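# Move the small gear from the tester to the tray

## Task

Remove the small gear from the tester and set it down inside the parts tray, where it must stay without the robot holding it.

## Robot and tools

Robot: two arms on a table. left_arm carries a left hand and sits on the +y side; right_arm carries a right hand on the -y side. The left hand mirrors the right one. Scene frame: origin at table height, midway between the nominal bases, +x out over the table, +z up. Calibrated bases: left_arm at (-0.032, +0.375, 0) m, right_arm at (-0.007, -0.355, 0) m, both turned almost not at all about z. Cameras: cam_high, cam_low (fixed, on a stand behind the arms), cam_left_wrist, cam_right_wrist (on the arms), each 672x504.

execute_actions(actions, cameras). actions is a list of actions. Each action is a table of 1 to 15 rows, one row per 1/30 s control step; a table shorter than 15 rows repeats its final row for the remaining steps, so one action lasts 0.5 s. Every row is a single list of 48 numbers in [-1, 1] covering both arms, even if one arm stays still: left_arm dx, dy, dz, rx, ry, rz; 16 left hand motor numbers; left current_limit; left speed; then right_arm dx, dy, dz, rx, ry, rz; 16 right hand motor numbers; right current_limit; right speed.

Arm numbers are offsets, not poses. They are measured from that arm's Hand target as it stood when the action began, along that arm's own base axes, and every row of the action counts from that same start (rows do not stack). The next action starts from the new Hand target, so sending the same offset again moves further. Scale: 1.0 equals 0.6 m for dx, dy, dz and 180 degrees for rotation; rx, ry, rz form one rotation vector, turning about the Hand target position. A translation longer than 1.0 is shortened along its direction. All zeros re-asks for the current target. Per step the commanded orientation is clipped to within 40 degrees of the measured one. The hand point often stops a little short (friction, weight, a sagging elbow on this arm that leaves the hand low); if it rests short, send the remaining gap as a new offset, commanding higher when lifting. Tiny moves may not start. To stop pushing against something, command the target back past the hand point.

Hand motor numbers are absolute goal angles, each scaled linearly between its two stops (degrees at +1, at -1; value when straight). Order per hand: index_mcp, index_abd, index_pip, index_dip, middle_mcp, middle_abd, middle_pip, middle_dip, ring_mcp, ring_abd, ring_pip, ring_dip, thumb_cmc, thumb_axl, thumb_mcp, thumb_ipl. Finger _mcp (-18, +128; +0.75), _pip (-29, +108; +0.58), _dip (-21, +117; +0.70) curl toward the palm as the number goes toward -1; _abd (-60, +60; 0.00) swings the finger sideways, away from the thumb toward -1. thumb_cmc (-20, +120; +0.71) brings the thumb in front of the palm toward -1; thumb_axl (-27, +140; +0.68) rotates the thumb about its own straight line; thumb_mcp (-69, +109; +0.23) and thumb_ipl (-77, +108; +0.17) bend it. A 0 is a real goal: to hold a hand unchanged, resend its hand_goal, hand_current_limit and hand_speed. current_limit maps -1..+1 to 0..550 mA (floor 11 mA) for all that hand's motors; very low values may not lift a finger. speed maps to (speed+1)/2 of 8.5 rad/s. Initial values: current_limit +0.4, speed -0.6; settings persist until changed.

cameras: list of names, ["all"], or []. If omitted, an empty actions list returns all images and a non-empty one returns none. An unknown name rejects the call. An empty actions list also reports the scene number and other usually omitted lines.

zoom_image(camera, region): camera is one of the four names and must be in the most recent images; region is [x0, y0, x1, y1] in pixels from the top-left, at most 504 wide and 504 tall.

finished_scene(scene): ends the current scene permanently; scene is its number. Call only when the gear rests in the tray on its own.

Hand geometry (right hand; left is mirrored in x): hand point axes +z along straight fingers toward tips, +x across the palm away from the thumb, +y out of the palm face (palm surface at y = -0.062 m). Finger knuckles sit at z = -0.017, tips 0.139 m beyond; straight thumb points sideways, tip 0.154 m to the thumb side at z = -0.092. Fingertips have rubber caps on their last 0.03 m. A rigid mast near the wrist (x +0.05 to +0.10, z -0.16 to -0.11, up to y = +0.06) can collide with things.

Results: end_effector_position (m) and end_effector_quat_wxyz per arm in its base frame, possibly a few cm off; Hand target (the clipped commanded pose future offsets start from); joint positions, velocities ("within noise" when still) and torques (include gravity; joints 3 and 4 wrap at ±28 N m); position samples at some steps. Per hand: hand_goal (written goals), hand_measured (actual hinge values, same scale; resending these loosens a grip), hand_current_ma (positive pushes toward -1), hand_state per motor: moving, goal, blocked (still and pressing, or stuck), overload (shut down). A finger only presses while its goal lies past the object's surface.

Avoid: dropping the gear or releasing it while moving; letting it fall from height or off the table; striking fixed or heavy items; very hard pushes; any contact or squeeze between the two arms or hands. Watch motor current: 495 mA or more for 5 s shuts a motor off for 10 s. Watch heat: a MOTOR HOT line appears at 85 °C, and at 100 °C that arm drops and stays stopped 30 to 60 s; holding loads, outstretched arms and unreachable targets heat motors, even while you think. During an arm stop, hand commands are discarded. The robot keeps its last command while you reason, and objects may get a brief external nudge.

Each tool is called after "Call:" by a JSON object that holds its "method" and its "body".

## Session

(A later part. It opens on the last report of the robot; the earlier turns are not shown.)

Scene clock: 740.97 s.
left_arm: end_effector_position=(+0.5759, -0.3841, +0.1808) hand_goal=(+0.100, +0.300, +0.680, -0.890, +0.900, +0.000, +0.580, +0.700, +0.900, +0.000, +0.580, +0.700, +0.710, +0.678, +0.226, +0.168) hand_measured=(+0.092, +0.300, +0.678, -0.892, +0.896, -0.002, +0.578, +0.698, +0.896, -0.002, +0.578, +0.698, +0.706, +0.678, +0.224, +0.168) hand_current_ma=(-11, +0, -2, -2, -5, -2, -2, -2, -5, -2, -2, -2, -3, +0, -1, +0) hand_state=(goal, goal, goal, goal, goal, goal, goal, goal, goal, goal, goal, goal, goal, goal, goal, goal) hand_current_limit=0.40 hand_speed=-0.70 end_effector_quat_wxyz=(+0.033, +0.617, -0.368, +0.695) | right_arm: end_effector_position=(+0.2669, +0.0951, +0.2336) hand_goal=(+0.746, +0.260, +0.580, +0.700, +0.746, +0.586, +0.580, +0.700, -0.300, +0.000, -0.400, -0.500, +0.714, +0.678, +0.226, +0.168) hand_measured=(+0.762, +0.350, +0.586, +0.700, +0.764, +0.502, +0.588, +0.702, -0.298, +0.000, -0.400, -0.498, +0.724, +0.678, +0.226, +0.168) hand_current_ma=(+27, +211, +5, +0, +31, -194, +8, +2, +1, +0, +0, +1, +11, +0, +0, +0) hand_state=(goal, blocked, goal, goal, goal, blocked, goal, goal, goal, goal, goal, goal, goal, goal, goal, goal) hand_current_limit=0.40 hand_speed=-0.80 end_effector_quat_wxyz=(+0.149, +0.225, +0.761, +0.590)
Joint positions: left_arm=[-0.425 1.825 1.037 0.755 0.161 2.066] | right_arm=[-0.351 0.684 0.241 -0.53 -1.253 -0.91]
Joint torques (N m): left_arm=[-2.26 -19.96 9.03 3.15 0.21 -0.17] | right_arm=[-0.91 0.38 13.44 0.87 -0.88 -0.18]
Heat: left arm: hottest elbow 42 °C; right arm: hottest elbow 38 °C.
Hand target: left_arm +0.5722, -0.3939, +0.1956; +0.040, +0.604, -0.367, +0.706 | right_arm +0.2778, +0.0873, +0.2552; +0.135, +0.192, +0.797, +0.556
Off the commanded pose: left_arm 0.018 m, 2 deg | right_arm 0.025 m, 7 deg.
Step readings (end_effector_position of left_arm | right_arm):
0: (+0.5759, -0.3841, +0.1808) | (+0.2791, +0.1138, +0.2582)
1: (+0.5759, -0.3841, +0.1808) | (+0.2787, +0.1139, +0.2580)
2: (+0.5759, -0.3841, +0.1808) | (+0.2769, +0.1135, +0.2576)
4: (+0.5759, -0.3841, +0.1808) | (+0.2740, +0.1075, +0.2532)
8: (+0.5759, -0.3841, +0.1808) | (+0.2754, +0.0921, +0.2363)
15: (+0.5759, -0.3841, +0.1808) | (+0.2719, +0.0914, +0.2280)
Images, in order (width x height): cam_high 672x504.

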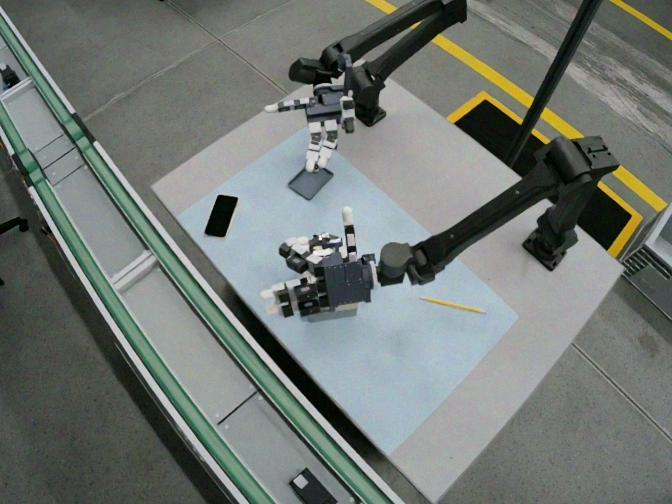

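Call:
{"method": "execute_actions", "body": {"actions": [[[0,0,0,0,0,0,0.1,0.3,0.679,-0.89,0.9,0,0.58,0.7,0.9,0,0.58,0.7,0.71,0.677,0.226,0.168,0.4,-0.7,0.0137,-0.0255,-0.05,-0.025,0.012,0.022,0.745,0.26,0.58,0.7,0.745,0.585,0.58,0.7,-0.3,0,-0.4,-0.5,0.714,0.677,0.226,0.168,0.4,-0.8]]], "cameras": ["all"]}}

Call:
{"method": "zoom_image", "body": {"camera": "cam_high", "region": [280, 140, 360, 220]}}

Call:
{"method": "zoom_image", "body": {"camera": "cam_right_wrist", "region": [330, 20, 450, 140]}}

Scene clock: 756.43 s.
left_arm: end_effector_position=(+0.5759, -0.3841, +0.1808) hand_goal=(+0.100, +0.300, +0.680, -0.890, +0.900, +0.000, +0.580, +0.700, +0.900, +0.000, +0.580, +0.700, +0.710, +0.678, +0.226, +0.168) hand_measured=(+0.092, +0.300, +0.678, -0.892, +0.896, -0.002, +0.578, +0.698, +0.896, -0.002, +0.578, +0.698, +0.706, +0.678, +0.224, +0.168) hand_current_ma=(-11, +0, -2, -2, -5, -2, -2, -2, -5, -2, -2, -2, -3, +0, -1, +0) hand_state=(goal, goal, goal, goal, goal, goal, goal, goal, goal, goal, goal, goal, goal, goal, goal, goal) hand_current_limit=0.40 hand_speed=-0.70 end_effector_quat_wxyz=(+0.033, +0.617, -0.368, +0.695) | right_arm: end_effector_position=(+0.2746, +0.0809, +0.2100) hand_goal=(+0.746, +0.260, +0.580, +0.700, +0.746, +0.586, +0.580, +0.700, -0.300, +0.000, -0.400, -0.500, +0.714, +0.678, +0.226, +0.168) hand_measured=(+0.762, +0.350, +0.586, +0.700, +0.764, +0.502, +0.588, +0.702, -0.298, +0.000, -0.400, -0.498, +0.724, +0.678, +0.226, +0.168) hand_current_ma=(+27, +211, +5, +0, +31, -194, +8, +2, +1, +0, +0, +1, +11, +0, +0, +0) hand_state=(goal, blocked, goal, goal, goal, blocked, goal, goal, goal, goal, goal, goal, goal, goal, goal, goal) hand_current_limit=0.40 hand_speed=-0.80 end_effector_quat_wxyz=(+0.118, +0.201, +0.810, +0.537)
Joint positions: left_arm=[-0.425 1.825 1.037 0.755 0.161 2.066] | right_arm=[-0.449 0.963 0.395 -0.978 -1.165 -1.517]
Joint torques (N m): left_arm=[-2.49 -20.07 9.03 3.08 0.22 -0.18] | right_arm=[-0.73 -1.61 11.67 0.09 -1.09 -0.13]
Heat: left arm: hottest elbow 42 °C; right arm: hottest elbow 40 °C.
Hand target: left_arm +0.5722, -0.3939, +0.1956; +0.040, +0.604, -0.367, +0.706 | right_arm +0.2860, +0.0720, +0.2252; +0.109, +0.169, +0.827, +0.525
Off the commanded pose: left_arm 0.018 m, 2 deg | right_arm 0.021 m, 4 deg.
Step readings (end_effector_position of left_arm | right_arm):
0: (+0.5759, -0.3841, +0.1808) | (+0.2669, +0.0951, +0.2336)
1: (+0.5759, -0.3841, +0.1808) | (+0.2668, +0.0950, +0.2331)
2: (+0.5759, -0.3841, +0.1808) | (+0.2670, +0.0944, +0.2319)
4: (+0.5759, -0.3841, +0.1808) | (+0.2709, +0.0887, +0.2246)
8: (+0.5759, -0.3841, +0.1808) | (+0.2791, +0.0769, +0.2053)
15: (+0.5759, -0.3841, +0.1808) | (+0.2797, +0.0772, +0.2047)

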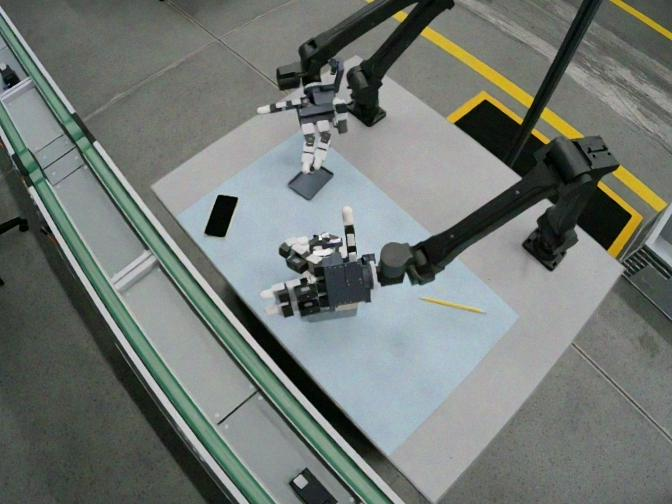

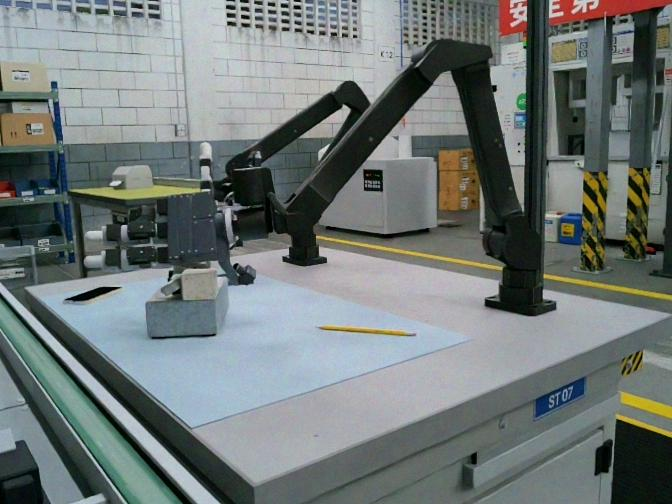

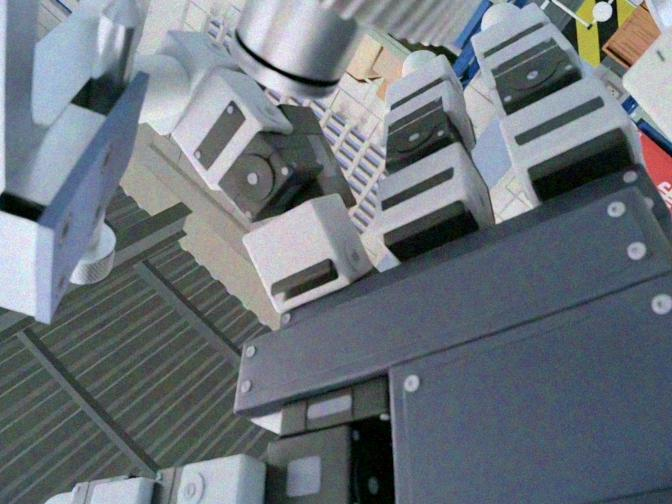

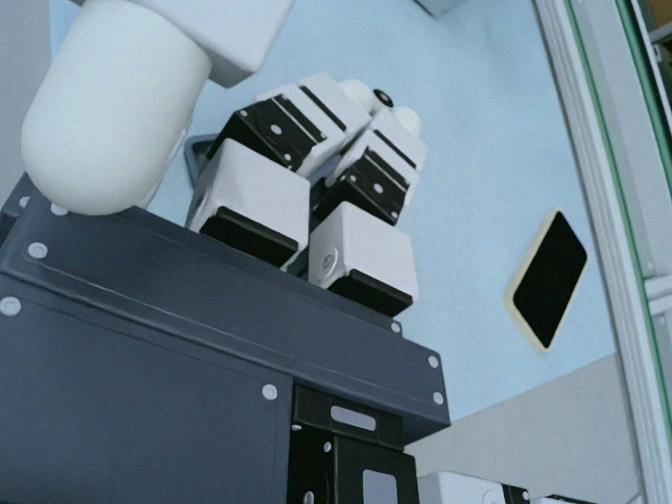

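Scaled by 6.300 from the camera's 672x504 image, which has a finer 960x720 frame.

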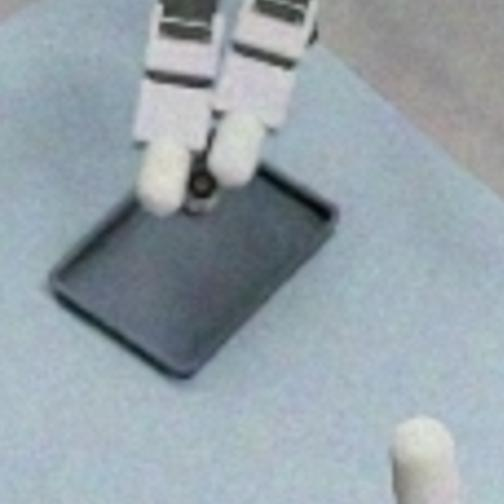

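Scaled by 4.200 from the camera's 672x504 image, which has a finer 960x720 frame.

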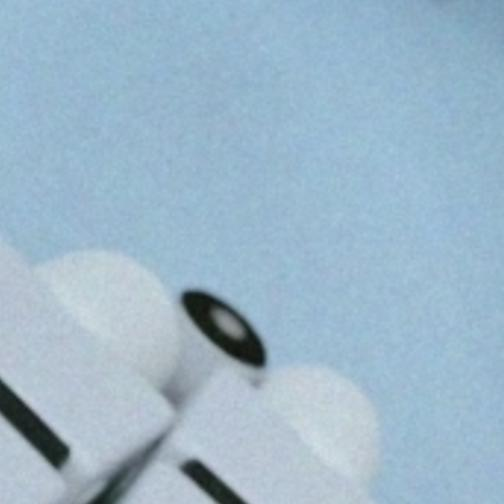

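Call:
{"method": "execute_actions", "body": {"actions": [[[0,0,0,0,0,0,0.1,0.3,0.679,-0.89,0.9,0,0.58,0.7,0.9,0,0.58,0.7,0.71,0.677,0.226,0.168,0.4,-0.7,-0.005,-0.022,-0.04,0,0,0,0.745,0.26,0.58,0.7,0.745,0.585,0.58,0.7,-0.3,0,-0.4,-0.5,0.714,0.677,0.226,0.168,0.4,-0.8]]], "cameras": ["cam_high","cam_right_wrist","cam_low"]}}

Call:
{"method": "zoom_image", "body": {"camera": "cam_high", "region": [280, 140, 360, 220]}}

Call:
{"method": "zoom_image", "body": {"camera": "cam_right_wrist", "region": [330, 20, 450, 140]}}

Scene clock: 765.10 s.
left_arm: end_effector_position=(+0.5759, -0.3841, +0.1808) hand_goal=(+0.100, +0.300, +0.680, -0.890, +0.900, +0.000, +0.580, +0.700, +0.900, +0.000, +0.580, +0.700, +0.710, +0.678, +0.226, +0.168) hand_measured=(+0.092, +0.300, +0.678, -0.892, +0.896, -0.002, +0.578, +0.698, +0.896, -0.002, +0.578, +0.698, +0.706, +0.678, +0.224, +0.168) hand_current_ma=(-11, +0, -2, -2, -5, -2, -2, -2, -5, -2, -2, -2, -3, +0, -1, +0) hand_state=(goal, goal, goal, goal, goal, goal, goal, goal, goal, goal, goal, goal, goal, goal, goal, goal) hand_current_limit=0.40 hand_speed=-0.70 end_effector_quat_wxyz=(+0.033, +0.617, -0.368, +0.695) | right_arm: end_effector_position=(+0.2726, +0.0678, +0.1913) hand_goal=(+0.746, +0.260, +0.580, +0.700, +0.746, +0.586, +0.580, +0.700, -0.300, +0.000, -0.400, -0.500, +0.714, +0.678, +0.226, +0.168) hand_measured=(+0.762, +0.350, +0.586, +0.700, +0.764, +0.502, +0.588, +0.702, -0.298, +0.000, -0.400, -0.498, +0.724, +0.678, +0.226, +0.168) hand_current_ma=(+27, +211, +5, +0, +31, -194, +8, +2, +1, +0, +0, +1, +11, +0, +0, +0) hand_state=(goal, blocked, goal, goal, goal, blocked, goal, goal, goal, goal, goal, goal, goal, goal, goal, goal) hand_current_limit=0.40 hand_speed=-0.80 end_effector_quat_wxyz=(+0.098, +0.176, +0.825, +0.529)
Joint positions: left_arm=[-0.425 1.825 1.037 0.755 0.161 2.066] | right_arm=[-0.519 1.148 0.454 -1.142 -1.118 -1.836]
Joint torques (N m): left_arm=[-2.37 -20.07 9.09 3.18 0.22 -0.2] | right_arm=[-0.5 -2.55 10.02 -0.4 -1.06 -0.19]
Heat: left arm: hottest elbow 42 °C; right arm: hottest elbow 40 °C.
Hand target: left_arm +0.5722, -0.3939, +0.1956; +0.040, +0.604, -0.367, +0.706 | right_arm +0.2829, +0.0589, +0.2012; +0.108, +0.169, +0.827, +0.525
Off the commanded pose: left_arm 0.018 m, 2 deg | right_arm 0.017 m, 2 deg.
Step readings (end_effector_position of left_arm | right_arm):
0: (+0.5759, -0.3841, +0.1808) | (+0.2746, +0.0809, +0.2100)
1: (+0.5759, -0.3841, +0.1808) | (+0.2743, +0.0810, +0.2098)
2: (+0.5759, -0.3841, +0.1808) | (+0.2739, +0.0805, +0.2088)
4: (+0.5759, -0.3841, +0.1808) | (+0.2748, +0.0756, +0.2032)
8: (+0.5759, -0.3841, +0.1808) | (+0.2763, +0.0667, +0.1884)
15: (+0.5759, -0.3841, +0.1808) | (+0.2747, +0.0666, +0.1886)
Images, in order (width x height): cam_high 672x504, cam_low 672x504, cam_right_wrist 672x504.

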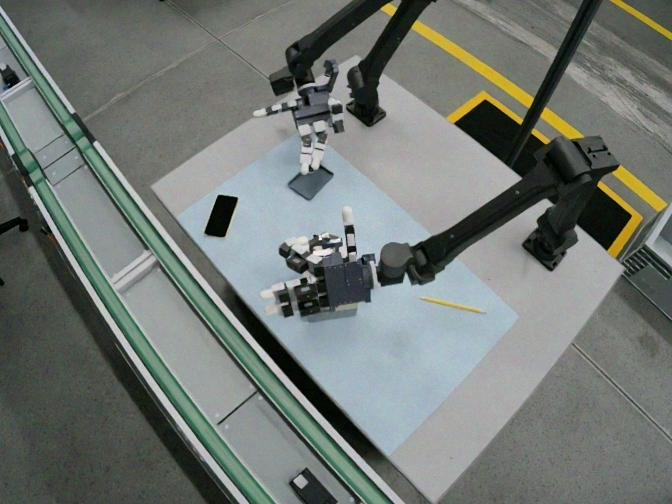

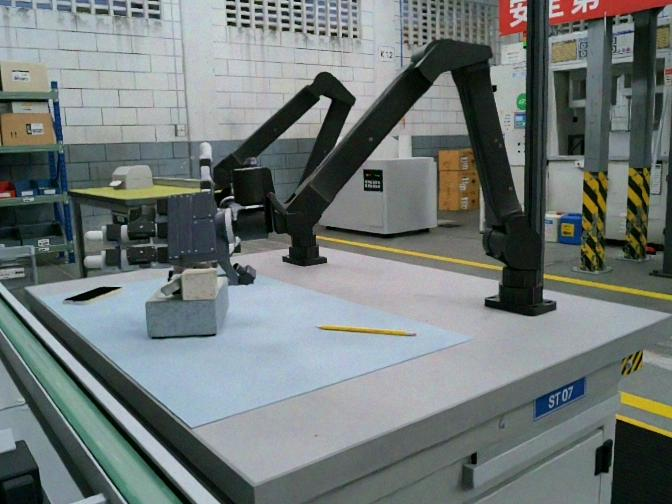

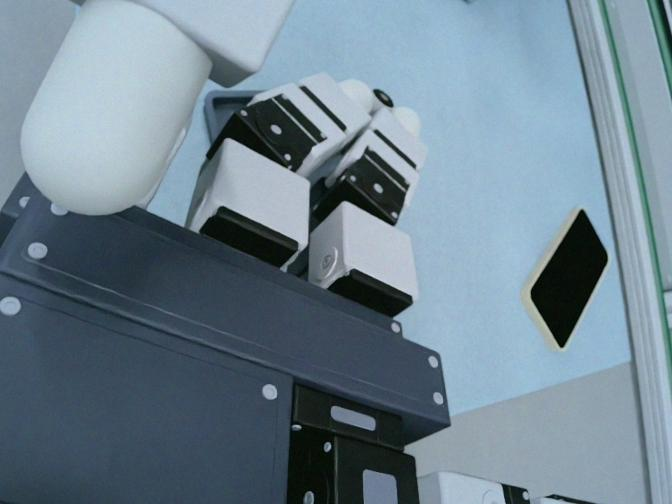

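Scaled by 6.300 from the camera's 672x504 image, which has a finer 960x720 frame.

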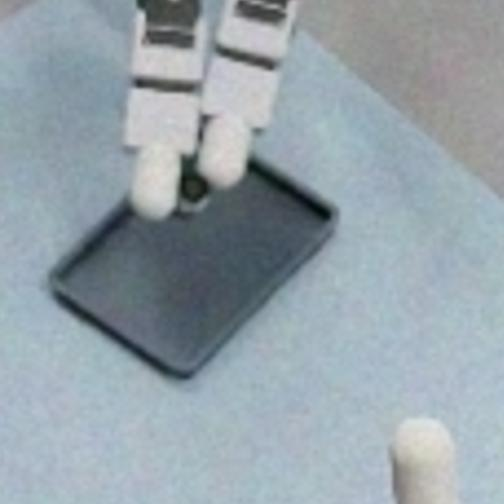

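Scaled by 4.200 from the camera's 672x504 image, which has a finer 960x720 frame.

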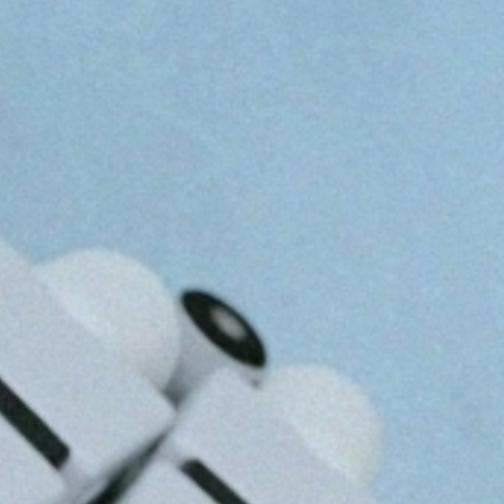

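Call:
{"method": "execute_actions", "body": {"actions": [[[0,0,0,0,0,0,0.1,0.3,0.679,-0.89,0.9,0,0.58,0.7,0.9,0,0.58,0.7,0.71,0.677,0.226,0.168,0.4,-0.7,0,0,-0.015,0,0,0,0.745,0.26,0.58,0.7,0.745,0.585,0.58,0.7,-0.3,0,-0.4,-0.5,0.714,0.677,0.226,0.168,0.4,-0.8]]], "cameras": ["cam_high","cam_right_wrist"]}}

Call:
{"method": "zoom_image", "body": {"camera": "cam_high", "region": [280, 140, 360, 220]}}

Call:
{"method": "zoom_image", "body": {"camera": "cam_right_wrist", "region": [330, 20, 450, 140]}}

Scene clock: 774.47 s.
left_arm: end_effector_position=(+0.5759, -0.3841, +0.1808) hand_goal=(+0.100, +0.300, +0.680, -0.890, +0.900, +0.000, +0.580, +0.700, +0.900, +0.000, +0.580, +0.700, +0.710, +0.678, +0.226, +0.168) hand_measured=(+0.092, +0.300, +0.678, -0.892, +0.896, -0.002, +0.578, +0.698, +0.896, -0.002, +0.578, +0.698, +0.706, +0.678, +0.224, +0.168) hand_current_ma=(-11, +0, -2, -2, -5, -2, -2, -2, -5, -2, -2, -2, -3, +0, -1, +0) hand_state=(goal, goal, goal, goal, goal, goal, goal, goal, goal, goal, goal, goal, goal, goal, goal, goal) hand_current_limit=0.40 hand_speed=-0.70 end_effector_quat_wxyz=(+0.033, +0.617, -0.368, +0.695) | right_arm: end_effector_position=(+0.2730, +0.0671, +0.1855) hand_goal=(+0.746, +0.260, +0.580, +0.700, +0.746, +0.586, +0.580, +0.700, -0.300, +0.000, -0.400, -0.500, +0.714, +0.678, +0.226, +0.168) hand_measured=(+0.762, +0.350, +0.586, +0.700, +0.764, +0.502, +0.588, +0.702, -0.298, +0.000, -0.400, -0.498, +0.724, +0.678, +0.226, +0.168) hand_current_ma=(+27, +211, +5, +0, +31, -194, +8, +2, +1, +0, +0, +1, +11, +0, +0, +0) hand_state=(goal, blocked, goal, goal, goal, blocked, goal, goal, goal, goal, goal, goal, goal, goal, goal, goal) hand_current_limit=0.40 hand_speed=-0.80 end_effector_quat_wxyz=(+0.089, +0.178, +0.824, +0.531)
Joint positions: left_arm=[-0.425 1.825 1.037 0.755 0.161 2.066] | right_arm=[-0.521 1.18 0.454 -1.142 -1.116 -1.853]
Joint torques (N m): left_arm=[-2.08 -20.19 9.01 3.11 0.19 -0.19] | right_arm=[-0.62 -3.02 9.18 0.34 -1.06 -0.17]
Heat: left arm: hottest elbow 41 °C; right arm: hottest elbow 40 °C.
Hand target: left_arm +0.5722, -0.3939, +0.1956; +0.040, +0.604, -0.367, +0.706 | right_arm +0.2830, +0.0588, +0.1922; +0.108, +0.169, +0.827, +0.525
Off the commanded pose: left_arm 0.018 m, 2 deg | right_arm 0.015 m, 3 deg.
Step readings (end_effector_position of left_arm | right_arm):
0: (+0.5759, -0.3841, +0.1808) | (+0.2725, +0.0678, +0.1914)
1: (+0.5759, -0.3841, +0.1808) | (+0.2725, +0.0678, +0.1913)
2: (+0.5759, -0.3841, +0.1808) | (+0.2725, +0.0677, +0.1911)
4: (+0.5759, -0.3841, +0.1808) | (+0.2727, +0.0675, +0.1897)
8: (+0.5759, -0.3841, +0.1808) | (+0.2732, +0.0670, +0.1860)
15: (+0.5759, -0.3841, +0.1808) | (+0.2731, +0.0671, +0.1855)
Images, in order (width x height): cam_high 672x504, cam_right_wrist 672x504.

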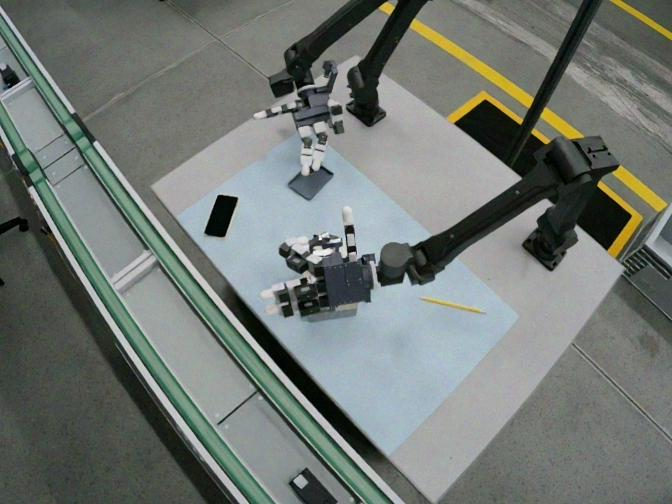

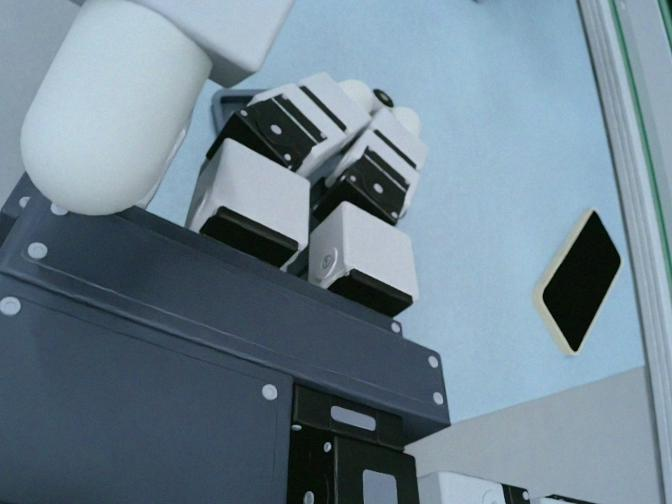

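Scaled by 6.300 from the camera's 672x504 image, which has a finer 960x720 frame.

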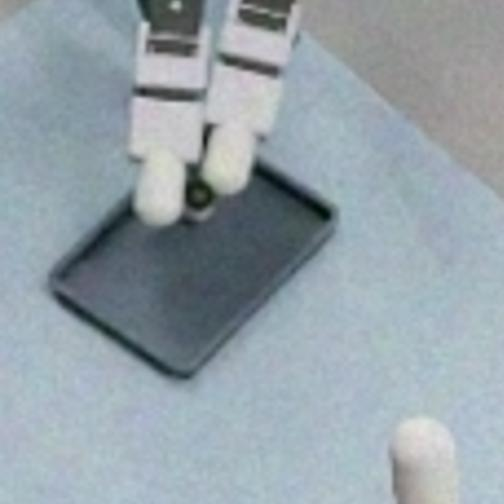

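Scaled by 4.200 from the camera's 672x504 image, which has a finer 960x720 frame.

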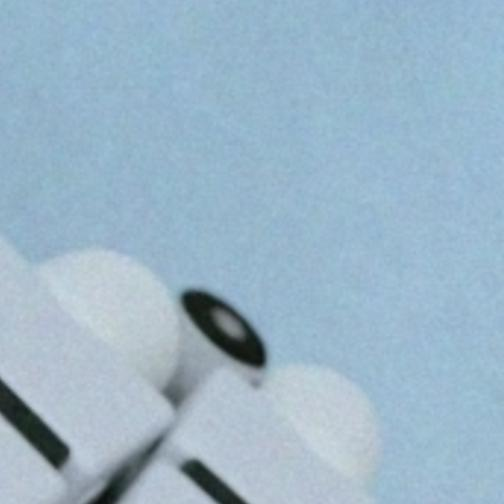

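Call:
{"method": "execute_actions", "body": {"actions": [[[0,0,0,0,0,0,0.1,0.3,0.679,-0.89,0.9,0,0.58,0.7,0.9,0,0.58,0.7,0.71,0.677,0.226,0.168,0.4,-0.7,0,0,-0.02,0,0,0,0.745,0.26,0.58,0.7,0.745,0.585,0.58,0.7,-0.3,0,-0.4,-0.5,0.714,0.677,0.226,0.168,0.4,-0.8]]], "cameras": ["cam_high","cam_right_wrist"]}}

Call:
{"method": "zoom_image", "body": {"camera": "cam_high", "region": [280, 140, 360, 220]}}

Call:
{"method": "zoom_image", "body": {"camera": "cam_right_wrist", "region": [330, 20, 450, 140]}}

Scene clock: 779.53 s.
left_arm: end_effector_position=(+0.5759, -0.3841, +0.1808) hand_goal=(+0.100, +0.300, +0.680, -0.890, +0.900, +0.000, +0.580, +0.700, +0.900, +0.000, +0.580, +0.700, +0.710, +0.678, +0.226, +0.168) hand_measured=(+0.092, +0.300, +0.678, -0.892, +0.896, -0.002, +0.578, +0.698, +0.896, -0.002, +0.578, +0.698, +0.706, +0.678, +0.224, +0.168) hand_current_ma=(-11, +0, -2, -2, -5, -2, -2, -2, -5, -2, -2, -2, -3, +0, -1, +0) hand_state=(goal, goal, goal, goal, goal, goal, goal, goal, goal, goal, goal, goal, goal, goal, goal, goal) hand_current_limit=0.40 hand_speed=-0.70 end_effector_quat_wxyz=(+0.033, +0.617, -0.368, +0.695) | right_arm: end_effector_position=(+0.2773, +0.0645, +0.1779) hand_goal=(+0.746, +0.260, +0.580, +0.700, +0.746, +0.586, +0.580, +0.700, -0.300, +0.000, -0.400, -0.500, +0.714, +0.678, +0.226, +0.168) hand_measured=(+0.762, +0.350, +0.586, +0.700, +0.764, +0.502, +0.588, +0.702, -0.298, +0.000, -0.400, -0.498, +0.724, +0.678, +0.226, +0.168) hand_current_ma=(+27, +211, +5, +0, +31, -194, +8, +2, +1, +0, +0, +1, +11, +0, +0, +0) hand_state=(goal, blocked, goal, goal, goal, blocked, goal, goal, goal, goal, goal, goal, goal, goal, goal, goal) hand_current_limit=0.40 hand_speed=-0.80 end_effector_quat_wxyz=(+0.096, +0.173, +0.825, +0.529)
Joint positions: left_arm=[-0.425 1.825 1.037 0.755 0.161 2.066] | right_arm=[-0.522 1.214 0.454 -1.092 -1.115 -1.855]
Joint torques (N m): left_arm=[-2.14 -20.25 9.03 3.15 0.22 -0.18] | right_arm=[-0.5 -3.14 7.66 0.53 -1.12 -0.13]
Heat: left arm: hottest elbow 41 °C; right arm: hottest elbow 40 °C.
Hand target: left_arm +0.5722, -0.3939, +0.1956; +0.040, +0.604, -0.367, +0.706 | right_arm +0.2829, +0.0588, +0.1802; +0.108, +0.169, +0.827, +0.525
Off the commanded pose: left_arm 0.018 m, 2 deg | right_arm 0.008 m, 2 deg.
Step readings (end_effector_position of left_arm | right_arm):
0: (+0.5759, -0.3841, +0.1808) | (+0.2729, +0.0672, +0.1855)
1: (+0.5759, -0.3841, +0.1808) | (+0.2729, +0.0671, +0.1855)
2: (+0.5759, -0.3841, +0.1808) | (+0.2732, +0.0670, +0.1852)
4: (+0.5759, -0.3841, +0.1808) | (+0.2744, +0.0662, +0.1835)
8: (+0.5759, -0.3841, +0.1808) | (+0.2765, +0.0649, +0.1791)
15: (+0.5759, -0.3841, +0.1808) | (+0.2772, +0.0645, +0.1779)
Images, in order (width x height): cam_high 672x504, cam_right_wrist 672x504.

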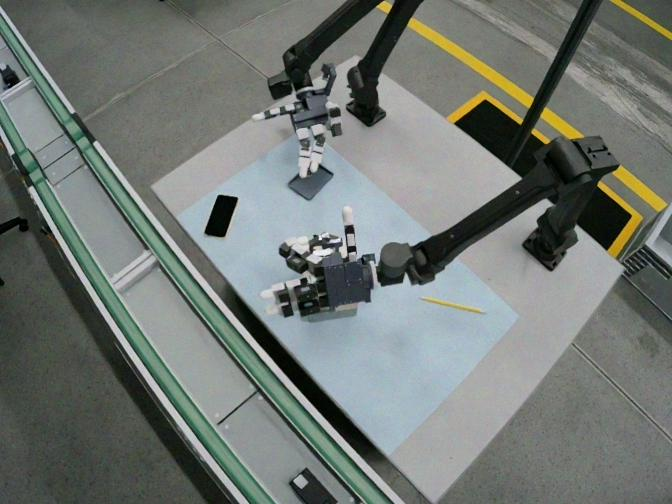

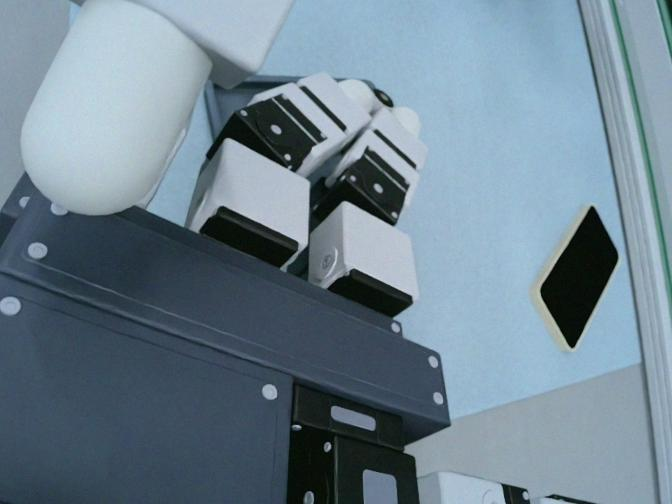

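Scaled by 6.300 from the camera's 672x504 image, which has a finer 960x720 frame.

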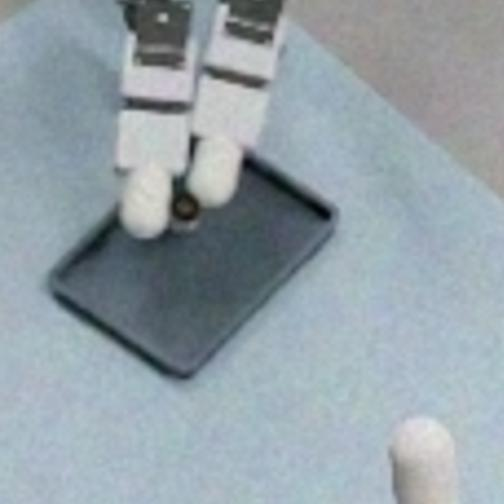

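Scaled by 4.200 from the camera's 672x504 image, which has a finer 960x720 frame.

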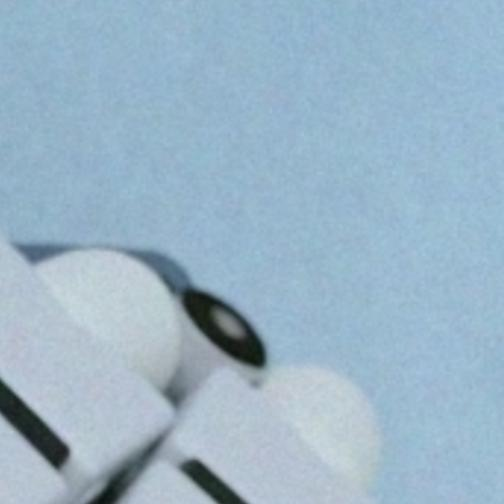

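Call:
{"method": "execute_actions", "body": {"actions": [[[0,0,0,0,0,0,0.1,0.3,0.679,-0.89,0.9,0,0.58,0.7,0.9,0,0.58,0.7,0.71,0.677,0.226,0.168,0.4,-0.7,-0.008,0,-0.016,0,0,0,0.745,0.26,0.58,0.7,0.745,0.585,0.58,0.7,-0.3,0,-0.4,-0.5,0.714,0.677,0.226,0.168,0.4,-0.8]]], "cameras": ["cam_high","cam_right_wrist"]}}

Call:
{"method": "zoom_image", "body": {"camera": "cam_high", "region": [280, 140, 360, 220]}}

Call:
{"method": "zoom_image", "body": {"camera": "cam_right_wrist", "region": [330, 20, 450, 140]}}

Scene clock: 783.97 s.
left_arm: end_effector_position=(+0.5759, -0.3841, +0.1808) hand_goal=(+0.100, +0.300, +0.680, -0.890, +0.900, +0.000, +0.580, +0.700, +0.900, +0.000, +0.580, +0.700, +0.710, +0.678, +0.226, +0.168) hand_measured=(+0.092, +0.300, +0.678, -0.892, +0.896, -0.002, +0.578, +0.698, +0.896, -0.002, +0.578, +0.698, +0.706, +0.678, +0.224, +0.168) hand_current_ma=(-11, +0, -2, -2, -5, -2, -2, -2, -5, -2, -2, -2, -3, +0, -1, +0) hand_state=(goal, goal, goal, goal, goal, goal, goal, goal, goal, goal, goal, goal, goal, goal, goal, goal) hand_current_limit=0.40 hand_speed=-0.70 end_effector_quat_wxyz=(+0.033, +0.617, -0.368, +0.695) | right_arm: end_effector_position=(+0.2782, +0.0622, +0.1736) hand_goal=(+0.746, +0.260, +0.580, +0.700, +0.746, +0.586, +0.580, +0.700, -0.300, +0.000, -0.400, -0.500, +0.714, +0.678, +0.226, +0.168) hand_measured=(+0.762, +0.350, +0.586, +0.700, +0.764, +0.502, +0.588, +0.702, -0.298, +0.000, -0.400, -0.498, +0.724, +0.678, +0.226, +0.168) hand_current_ma=(+27, +211, +5, +0, +31, -194, +8, +2, +1, +0, +0, +1, +11, +0, +0, +0) hand_state=(goal, blocked, goal, goal, goal, blocked, goal, goal, goal, goal, goal, goal, goal, goal, goal, goal) hand_current_limit=0.40 hand_speed=-0.80 end_effector_quat_wxyz=(+0.103, +0.168, +0.827, +0.527)
Joint positions: left_arm=[-0.425 1.825 1.037 0.755 0.161 2.066] | right_arm=[-0.529 1.235 0.454 -1.071 -1.113 -1.876]
Joint torques (N m): left_arm=[-2.32 -19.96 8.99 3.14 0.22 -0.19] | right_arm=[-0.62 -3.37 5.96 0.44 -1.07 -0.15]
Heat: left arm: hottest elbow 41 °C; right arm: hottest elbow 40 °C.
Hand target: left_arm +0.5722, -0.3939, +0.1956; +0.040, +0.604, -0.367, +0.706 | right_arm +0.2782, +0.0588, +0.1706; +0.109, +0.169, +0.827, +0.525
Off the commanded pose: left_arm 0.018 m, 2 deg | right_arm 0.005 m, 1 deg.
Step readings (end_effector_position of left_arm | right_arm):
0: (+0.5759, -0.3841, +0.1808) | (+0.2773, +0.0645, +0.1779)
1: (+0.5759, -0.3841, +0.1808) | (+0.2773, +0.0645, +0.1779)
2: (+0.5759, -0.3841, +0.1808) | (+0.2774, +0.0643, +0.1778)
4: (+0.5759, -0.3841, +0.1808) | (+0.2777, +0.0638, +0.1768)
8: (+0.5759, -0.3841, +0.1808) | (+0.2784, +0.0623, +0.1741)
15: (+0.5759, -0.3841, +0.1808) | (+0.2783, +0.0621, +0.1736)
Images, in order (width x height): cam_high 672x504, cam_right_wrist 672x504.

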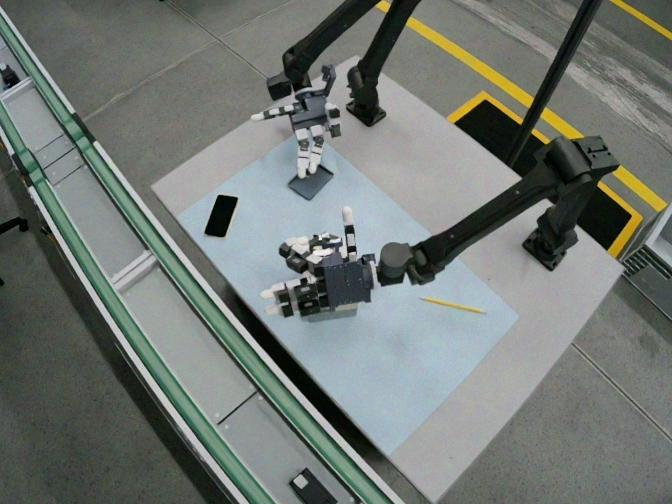

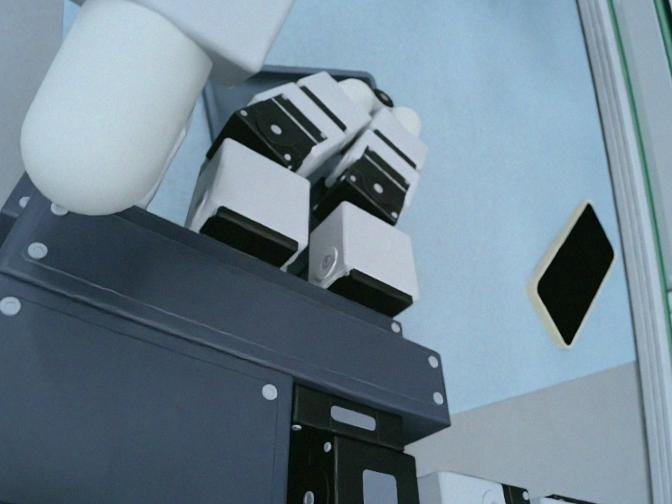

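Scaled by 6.300 from the camera's 672x504 image, which has a finer 960x720 frame.

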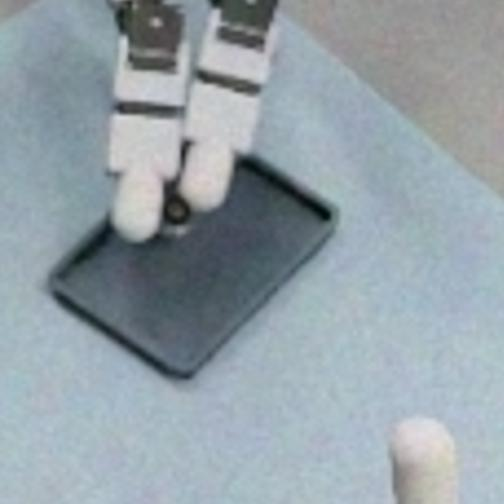

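Scaled by 4.200 from the camera's 672x504 image, which has a finer 960x720 frame.

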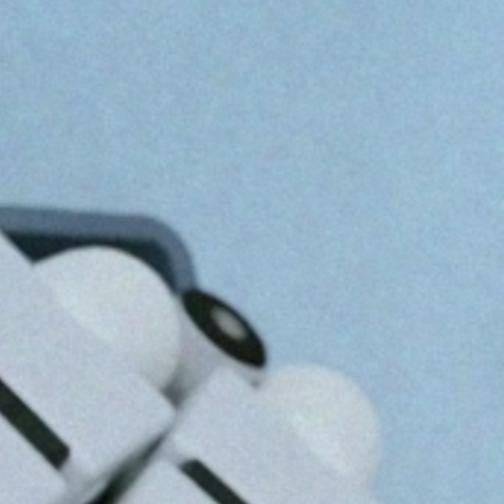

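Call:
{"method": "execute_actions", "body": {"actions": [[[0,0,0,0,0,0,0.1,0.3,0.679,-0.89,0.9,0,0.58,0.7,0.9,0,0.58,0.7,0.71,0.677,0.226,0.168,0.4,-0.7,0,0.022,-0.004,0,0,0,0.745,0.26,0.58,0.7,0.745,0.585,0.58,0.7,-0.3,0,-0.4,-0.5,0.714,0.677,0.226,0.168,0.4,-0.8]]], "cameras": ["cam_high","cam_right_wrist"]}}

Call:
{"method": "zoom_image", "body": {"camera": "cam_high", "region": [280, 140, 360, 220]}}

Call:
{"method": "zoom_image", "body": {"camera": "cam_right_wrist", "region": [330, 20, 450, 140]}}

Scene clock: 792.87 s.
left_arm: end_effector_position=(+0.5759, -0.3841, +0.1808) hand_goal=(+0.100, +0.300, +0.680, -0.890, +0.900, +0.000, +0.580, +0.700, +0.900, +0.000, +0.580, +0.700, +0.710, +0.678, +0.226, +0.168) hand_measured=(+0.092, +0.300, +0.678, -0.892, +0.896, -0.002, +0.578, +0.698, +0.896, -0.002, +0.578, +0.698, +0.706, +0.678, +0.224, +0.168) hand_current_ma=(-11, +0, -2, -2, -5, -2, -2, -2, -5, -2, -2, -2, -3, +0, -1, +0) hand_state=(goal, goal, goal, goal, goal, goal, goal, goal, goal, goal, goal, goal, goal, goal, goal, goal) hand_current_limit=0.40 hand_speed=-0.70 end_effector_quat_wxyz=(+0.033, +0.617, -0.368, +0.695) | right_arm: end_effector_position=(+0.2809, +0.0671, +0.1685) hand_goal=(+0.746, +0.260, +0.580, +0.700, +0.746, +0.586, +0.580, +0.700, -0.300, +0.000, -0.400, -0.500, +0.714, +0.678, +0.226, +0.168) hand_measured=(+0.762, +0.350, +0.586, +0.700, +0.764, +0.502, +0.588, +0.702, -0.298, +0.000, -0.400, -0.498, +0.724, +0.678, +0.226, +0.168) hand_current_ma=(+27, +211, +5, +0, +31, -194, +8, +2, +2, +0, +0, +1, +11, +0, +0, +0) hand_state=(goal, blocked, goal, goal, goal, blocked, goal, goal, goal, goal, goal, goal, goal, goal, goal, goal) hand_current_limit=0.40 hand_speed=-0.80 end_effector_quat_wxyz=(+0.108, +0.174, +0.827, +0.524)
Joint positions: left_arm=[-0.425 1.825 1.037 0.755 0.161 2.066] | right_arm=[-0.503 1.212 0.426 -0.974 -1.12 -1.776]
Joint torques (N m): left_arm=[-2.26 -19.9 8.98 3.23 0.22 -0.19] | right_arm=[0.85 -4.31 5.56 0.59 -1.33 0]
Heat: left arm: hottest elbow 41 °C; right arm: hottest elbow 39 °C.
Hand target: left_arm +0.5722, -0.3939, +0.1956; +0.040, +0.604, -0.367, +0.706 | right_arm +0.2781, +0.0720, +0.1682; +0.109, +0.169, +0.827, +0.525
Off the commanded pose: left_arm 0.018 m, 2 deg | right_arm 0.006 m, 1 deg.
Step readings (end_effector_position of left_arm | right_arm):
0: (+0.5759, -0.3841, +0.1808) | (+0.2781, +0.0622, +0.1736)
1: (+0.5759, -0.3841, +0.1808) | (+0.2782, +0.0622, +0.1736)
2: (+0.5759, -0.3841, +0.1808) | (+0.2787, +0.0619, +0.1732)
4: (+0.5759, -0.3841, +0.1808) | (+0.2794, +0.0623, +0.1715)
8: (+0.5759, -0.3841, +0.1808) | (+0.2789, +0.0659, +0.1693)
15: (+0.5759, -0.3841, +0.1808) | (+0.2798, +0.0676, +0.1689)
Images, in order (width x height): cam_high 672x504, cam_right_wrist 672x504.

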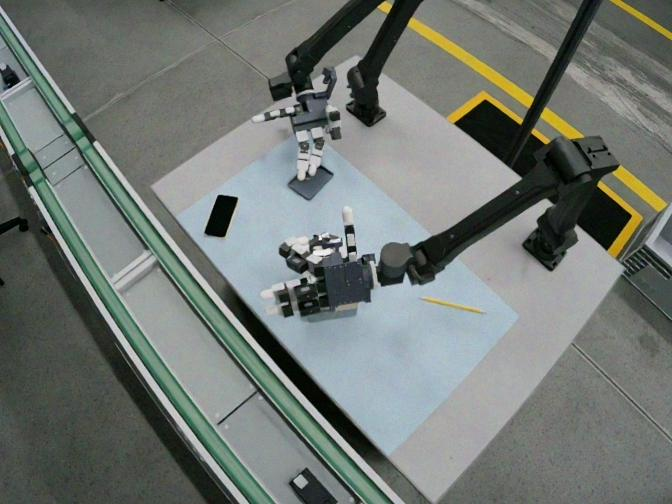

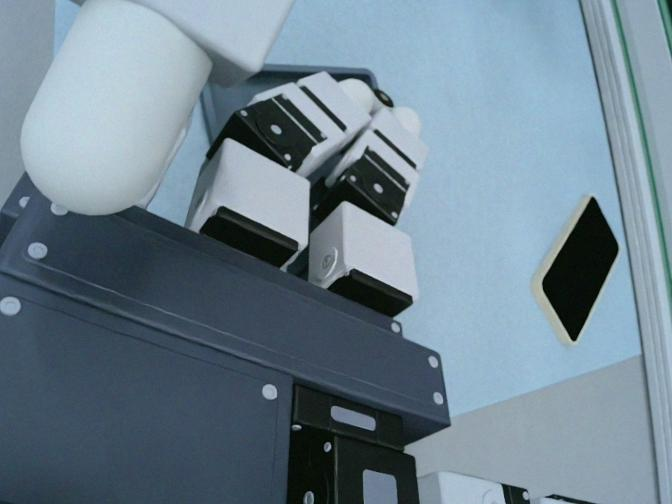

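Scaled by 6.300 from the camera's 672x504 image, which has a finer 960x720 frame.

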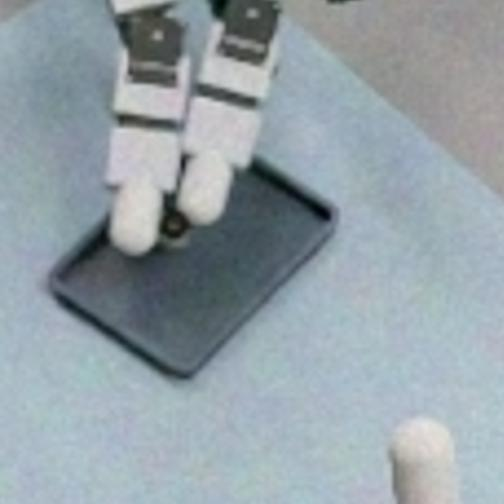

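Scaled by 4.200 from the camera's 672x504 image, which has a finer 960x720 frame.

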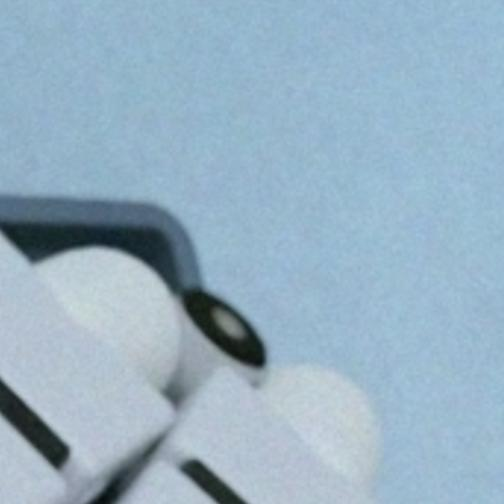

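Call:
{"method": "execute_actions", "body": {"actions": [[[0,0,0,0,0,0,0.1,0.3,0.679,-0.89,0.9,0,0.58,0.7,0.9,0,0.58,0.7,0.71,0.677,0.226,0.168,0.4,-0.7,0,0.008,-0.006,0,0,0,0.745,0.26,0.58,0.7,0.745,0.585,0.58,0.7,-0.3,0,-0.4,-0.5,0.714,0.677,0.226,0.168,0.4,-0.8]]], "cameras": ["cam_high","cam_right_wrist"]}}

Call:
{"method": "zoom_image", "body": {"camera": "cam_high", "region": [280, 140, 360, 220]}}

Call:
{"method": "zoom_image", "body": {"camera": "cam_right_wrist", "region": [330, 20, 450, 140]}}

Scene clock: 796.47 s.
left_arm: end_effector_position=(+0.5759, -0.3841, +0.1808) hand_goal=(+0.100, +0.300, +0.680, -0.890, +0.900, +0.000, +0.580, +0.700, +0.900, +0.000, +0.580, +0.700, +0.710, +0.678, +0.226, +0.168) hand_measured=(+0.092, +0.300, +0.678, -0.892, +0.896, -0.002, +0.578, +0.698, +0.896, -0.002, +0.578, +0.698, +0.706, +0.678, +0.224, +0.168) hand_current_ma=(-11, +0, -2, -2, -5, -2, -2, -2, -5, -2, -2, -2, -3, +0, -1, +0) hand_state=(goal, goal, goal, goal, goal, goal, goal, goal, goal, goal, goal, goal, goal, goal, goal, goal) hand_current_limit=0.40 hand_speed=-0.70 end_effector_quat_wxyz=(+0.033, +0.617, -0.368, +0.695) | right_arm: end_effector_position=(+0.2810, +0.0719, +0.1647) hand_goal=(+0.746, +0.260, +0.580, +0.700, +0.746, +0.586, +0.580, +0.700, -0.300, +0.000, -0.400, -0.500, +0.714, +0.678, +0.226, +0.168) hand_measured=(+0.762, +0.350, +0.586, +0.700, +0.764, +0.502, +0.588, +0.702, -0.298, +0.000, -0.400, -0.498, +0.724, +0.678, +0.226, +0.168) hand_current_ma=(+27, +211, +5, +0, +31, -194, +8, +2, +2, +0, +0, +1, +11, +0, +0, +0) hand_state=(goal, blocked, goal, goal, goal, blocked, goal, goal, goal, goal, goal, goal, goal, goal, goal, goal) hand_current_limit=0.40 hand_speed=-0.80 end_effector_quat_wxyz=(+0.108, +0.175, +0.827, +0.523)
Joint positions: left_arm=[-0.425 1.825 1.037 0.755 0.161 2.066] | right_arm=[-0.482 1.204 0.409 -0.921 -1.123 -1.727]
Joint torques (N m): left_arm=[-2.32 -20.25 8.99 3.15 0.22 -0.18] | right_arm=[1.08 -4.19 5.53 0.65 -1.34 0.02]
Heat: left arm: hottest elbow 41 °C; right arm: hottest elbow 39 °C.
Hand target: left_arm +0.5722, -0.3939, +0.1956; +0.040, +0.604, -0.367, +0.706 | right_arm +0.2782, +0.0768, +0.1645; +0.108, +0.169, +0.827, +0.525
Off the commanded pose: left_arm 0.018 m, 2 deg | right_arm 0.006 m, 1 deg.
Step readings (end_effector_position of left_arm | right_arm):
0: (+0.5759, -0.3841, +0.1808) | (+0.2809, +0.0670, +0.1685)
1: (+0.5759, -0.3841, +0.1808) | (+0.2810, +0.0671, +0.1685)
2: (+0.5759, -0.3841, +0.1808) | (+0.2811, +0.0673, +0.1682)
4: (+0.5759, -0.3841, +0.1808) | (+0.2809, +0.0688, +0.1674)
8: (+0.5759, -0.3841, +0.1808) | (+0.2798, +0.0720, +0.1654)
15: (+0.5759, -0.3841, +0.1808) | (+0.2806, +0.0721, +0.1649)
Images, in order (width x height): cam_high 672x504, cam_right_wrist 672x504.

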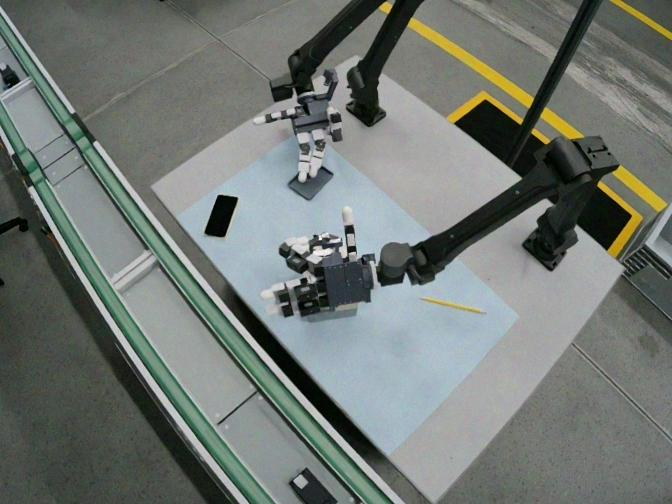

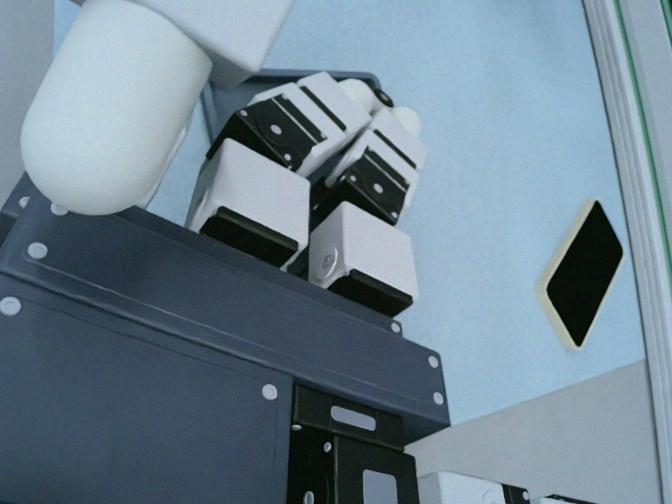

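Scaled by 6.300 from the camera's 672x504 image, which has a finer 960x720 frame.

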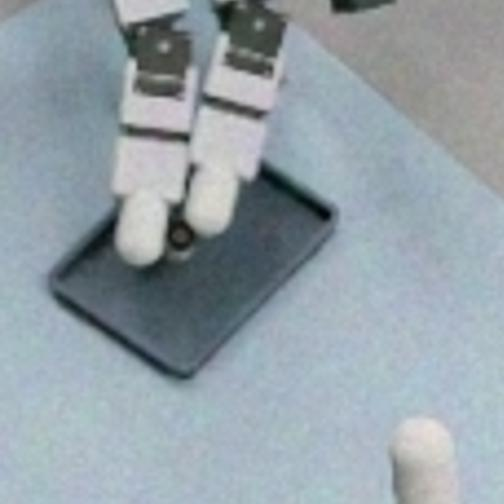

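Scaled by 4.200 from the camera's 672x504 image, which has a finer 960x720 frame.

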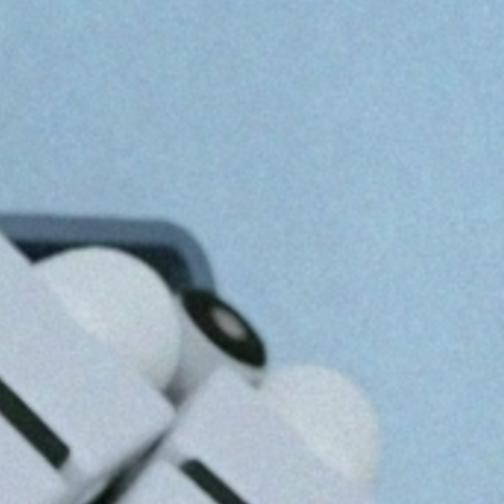

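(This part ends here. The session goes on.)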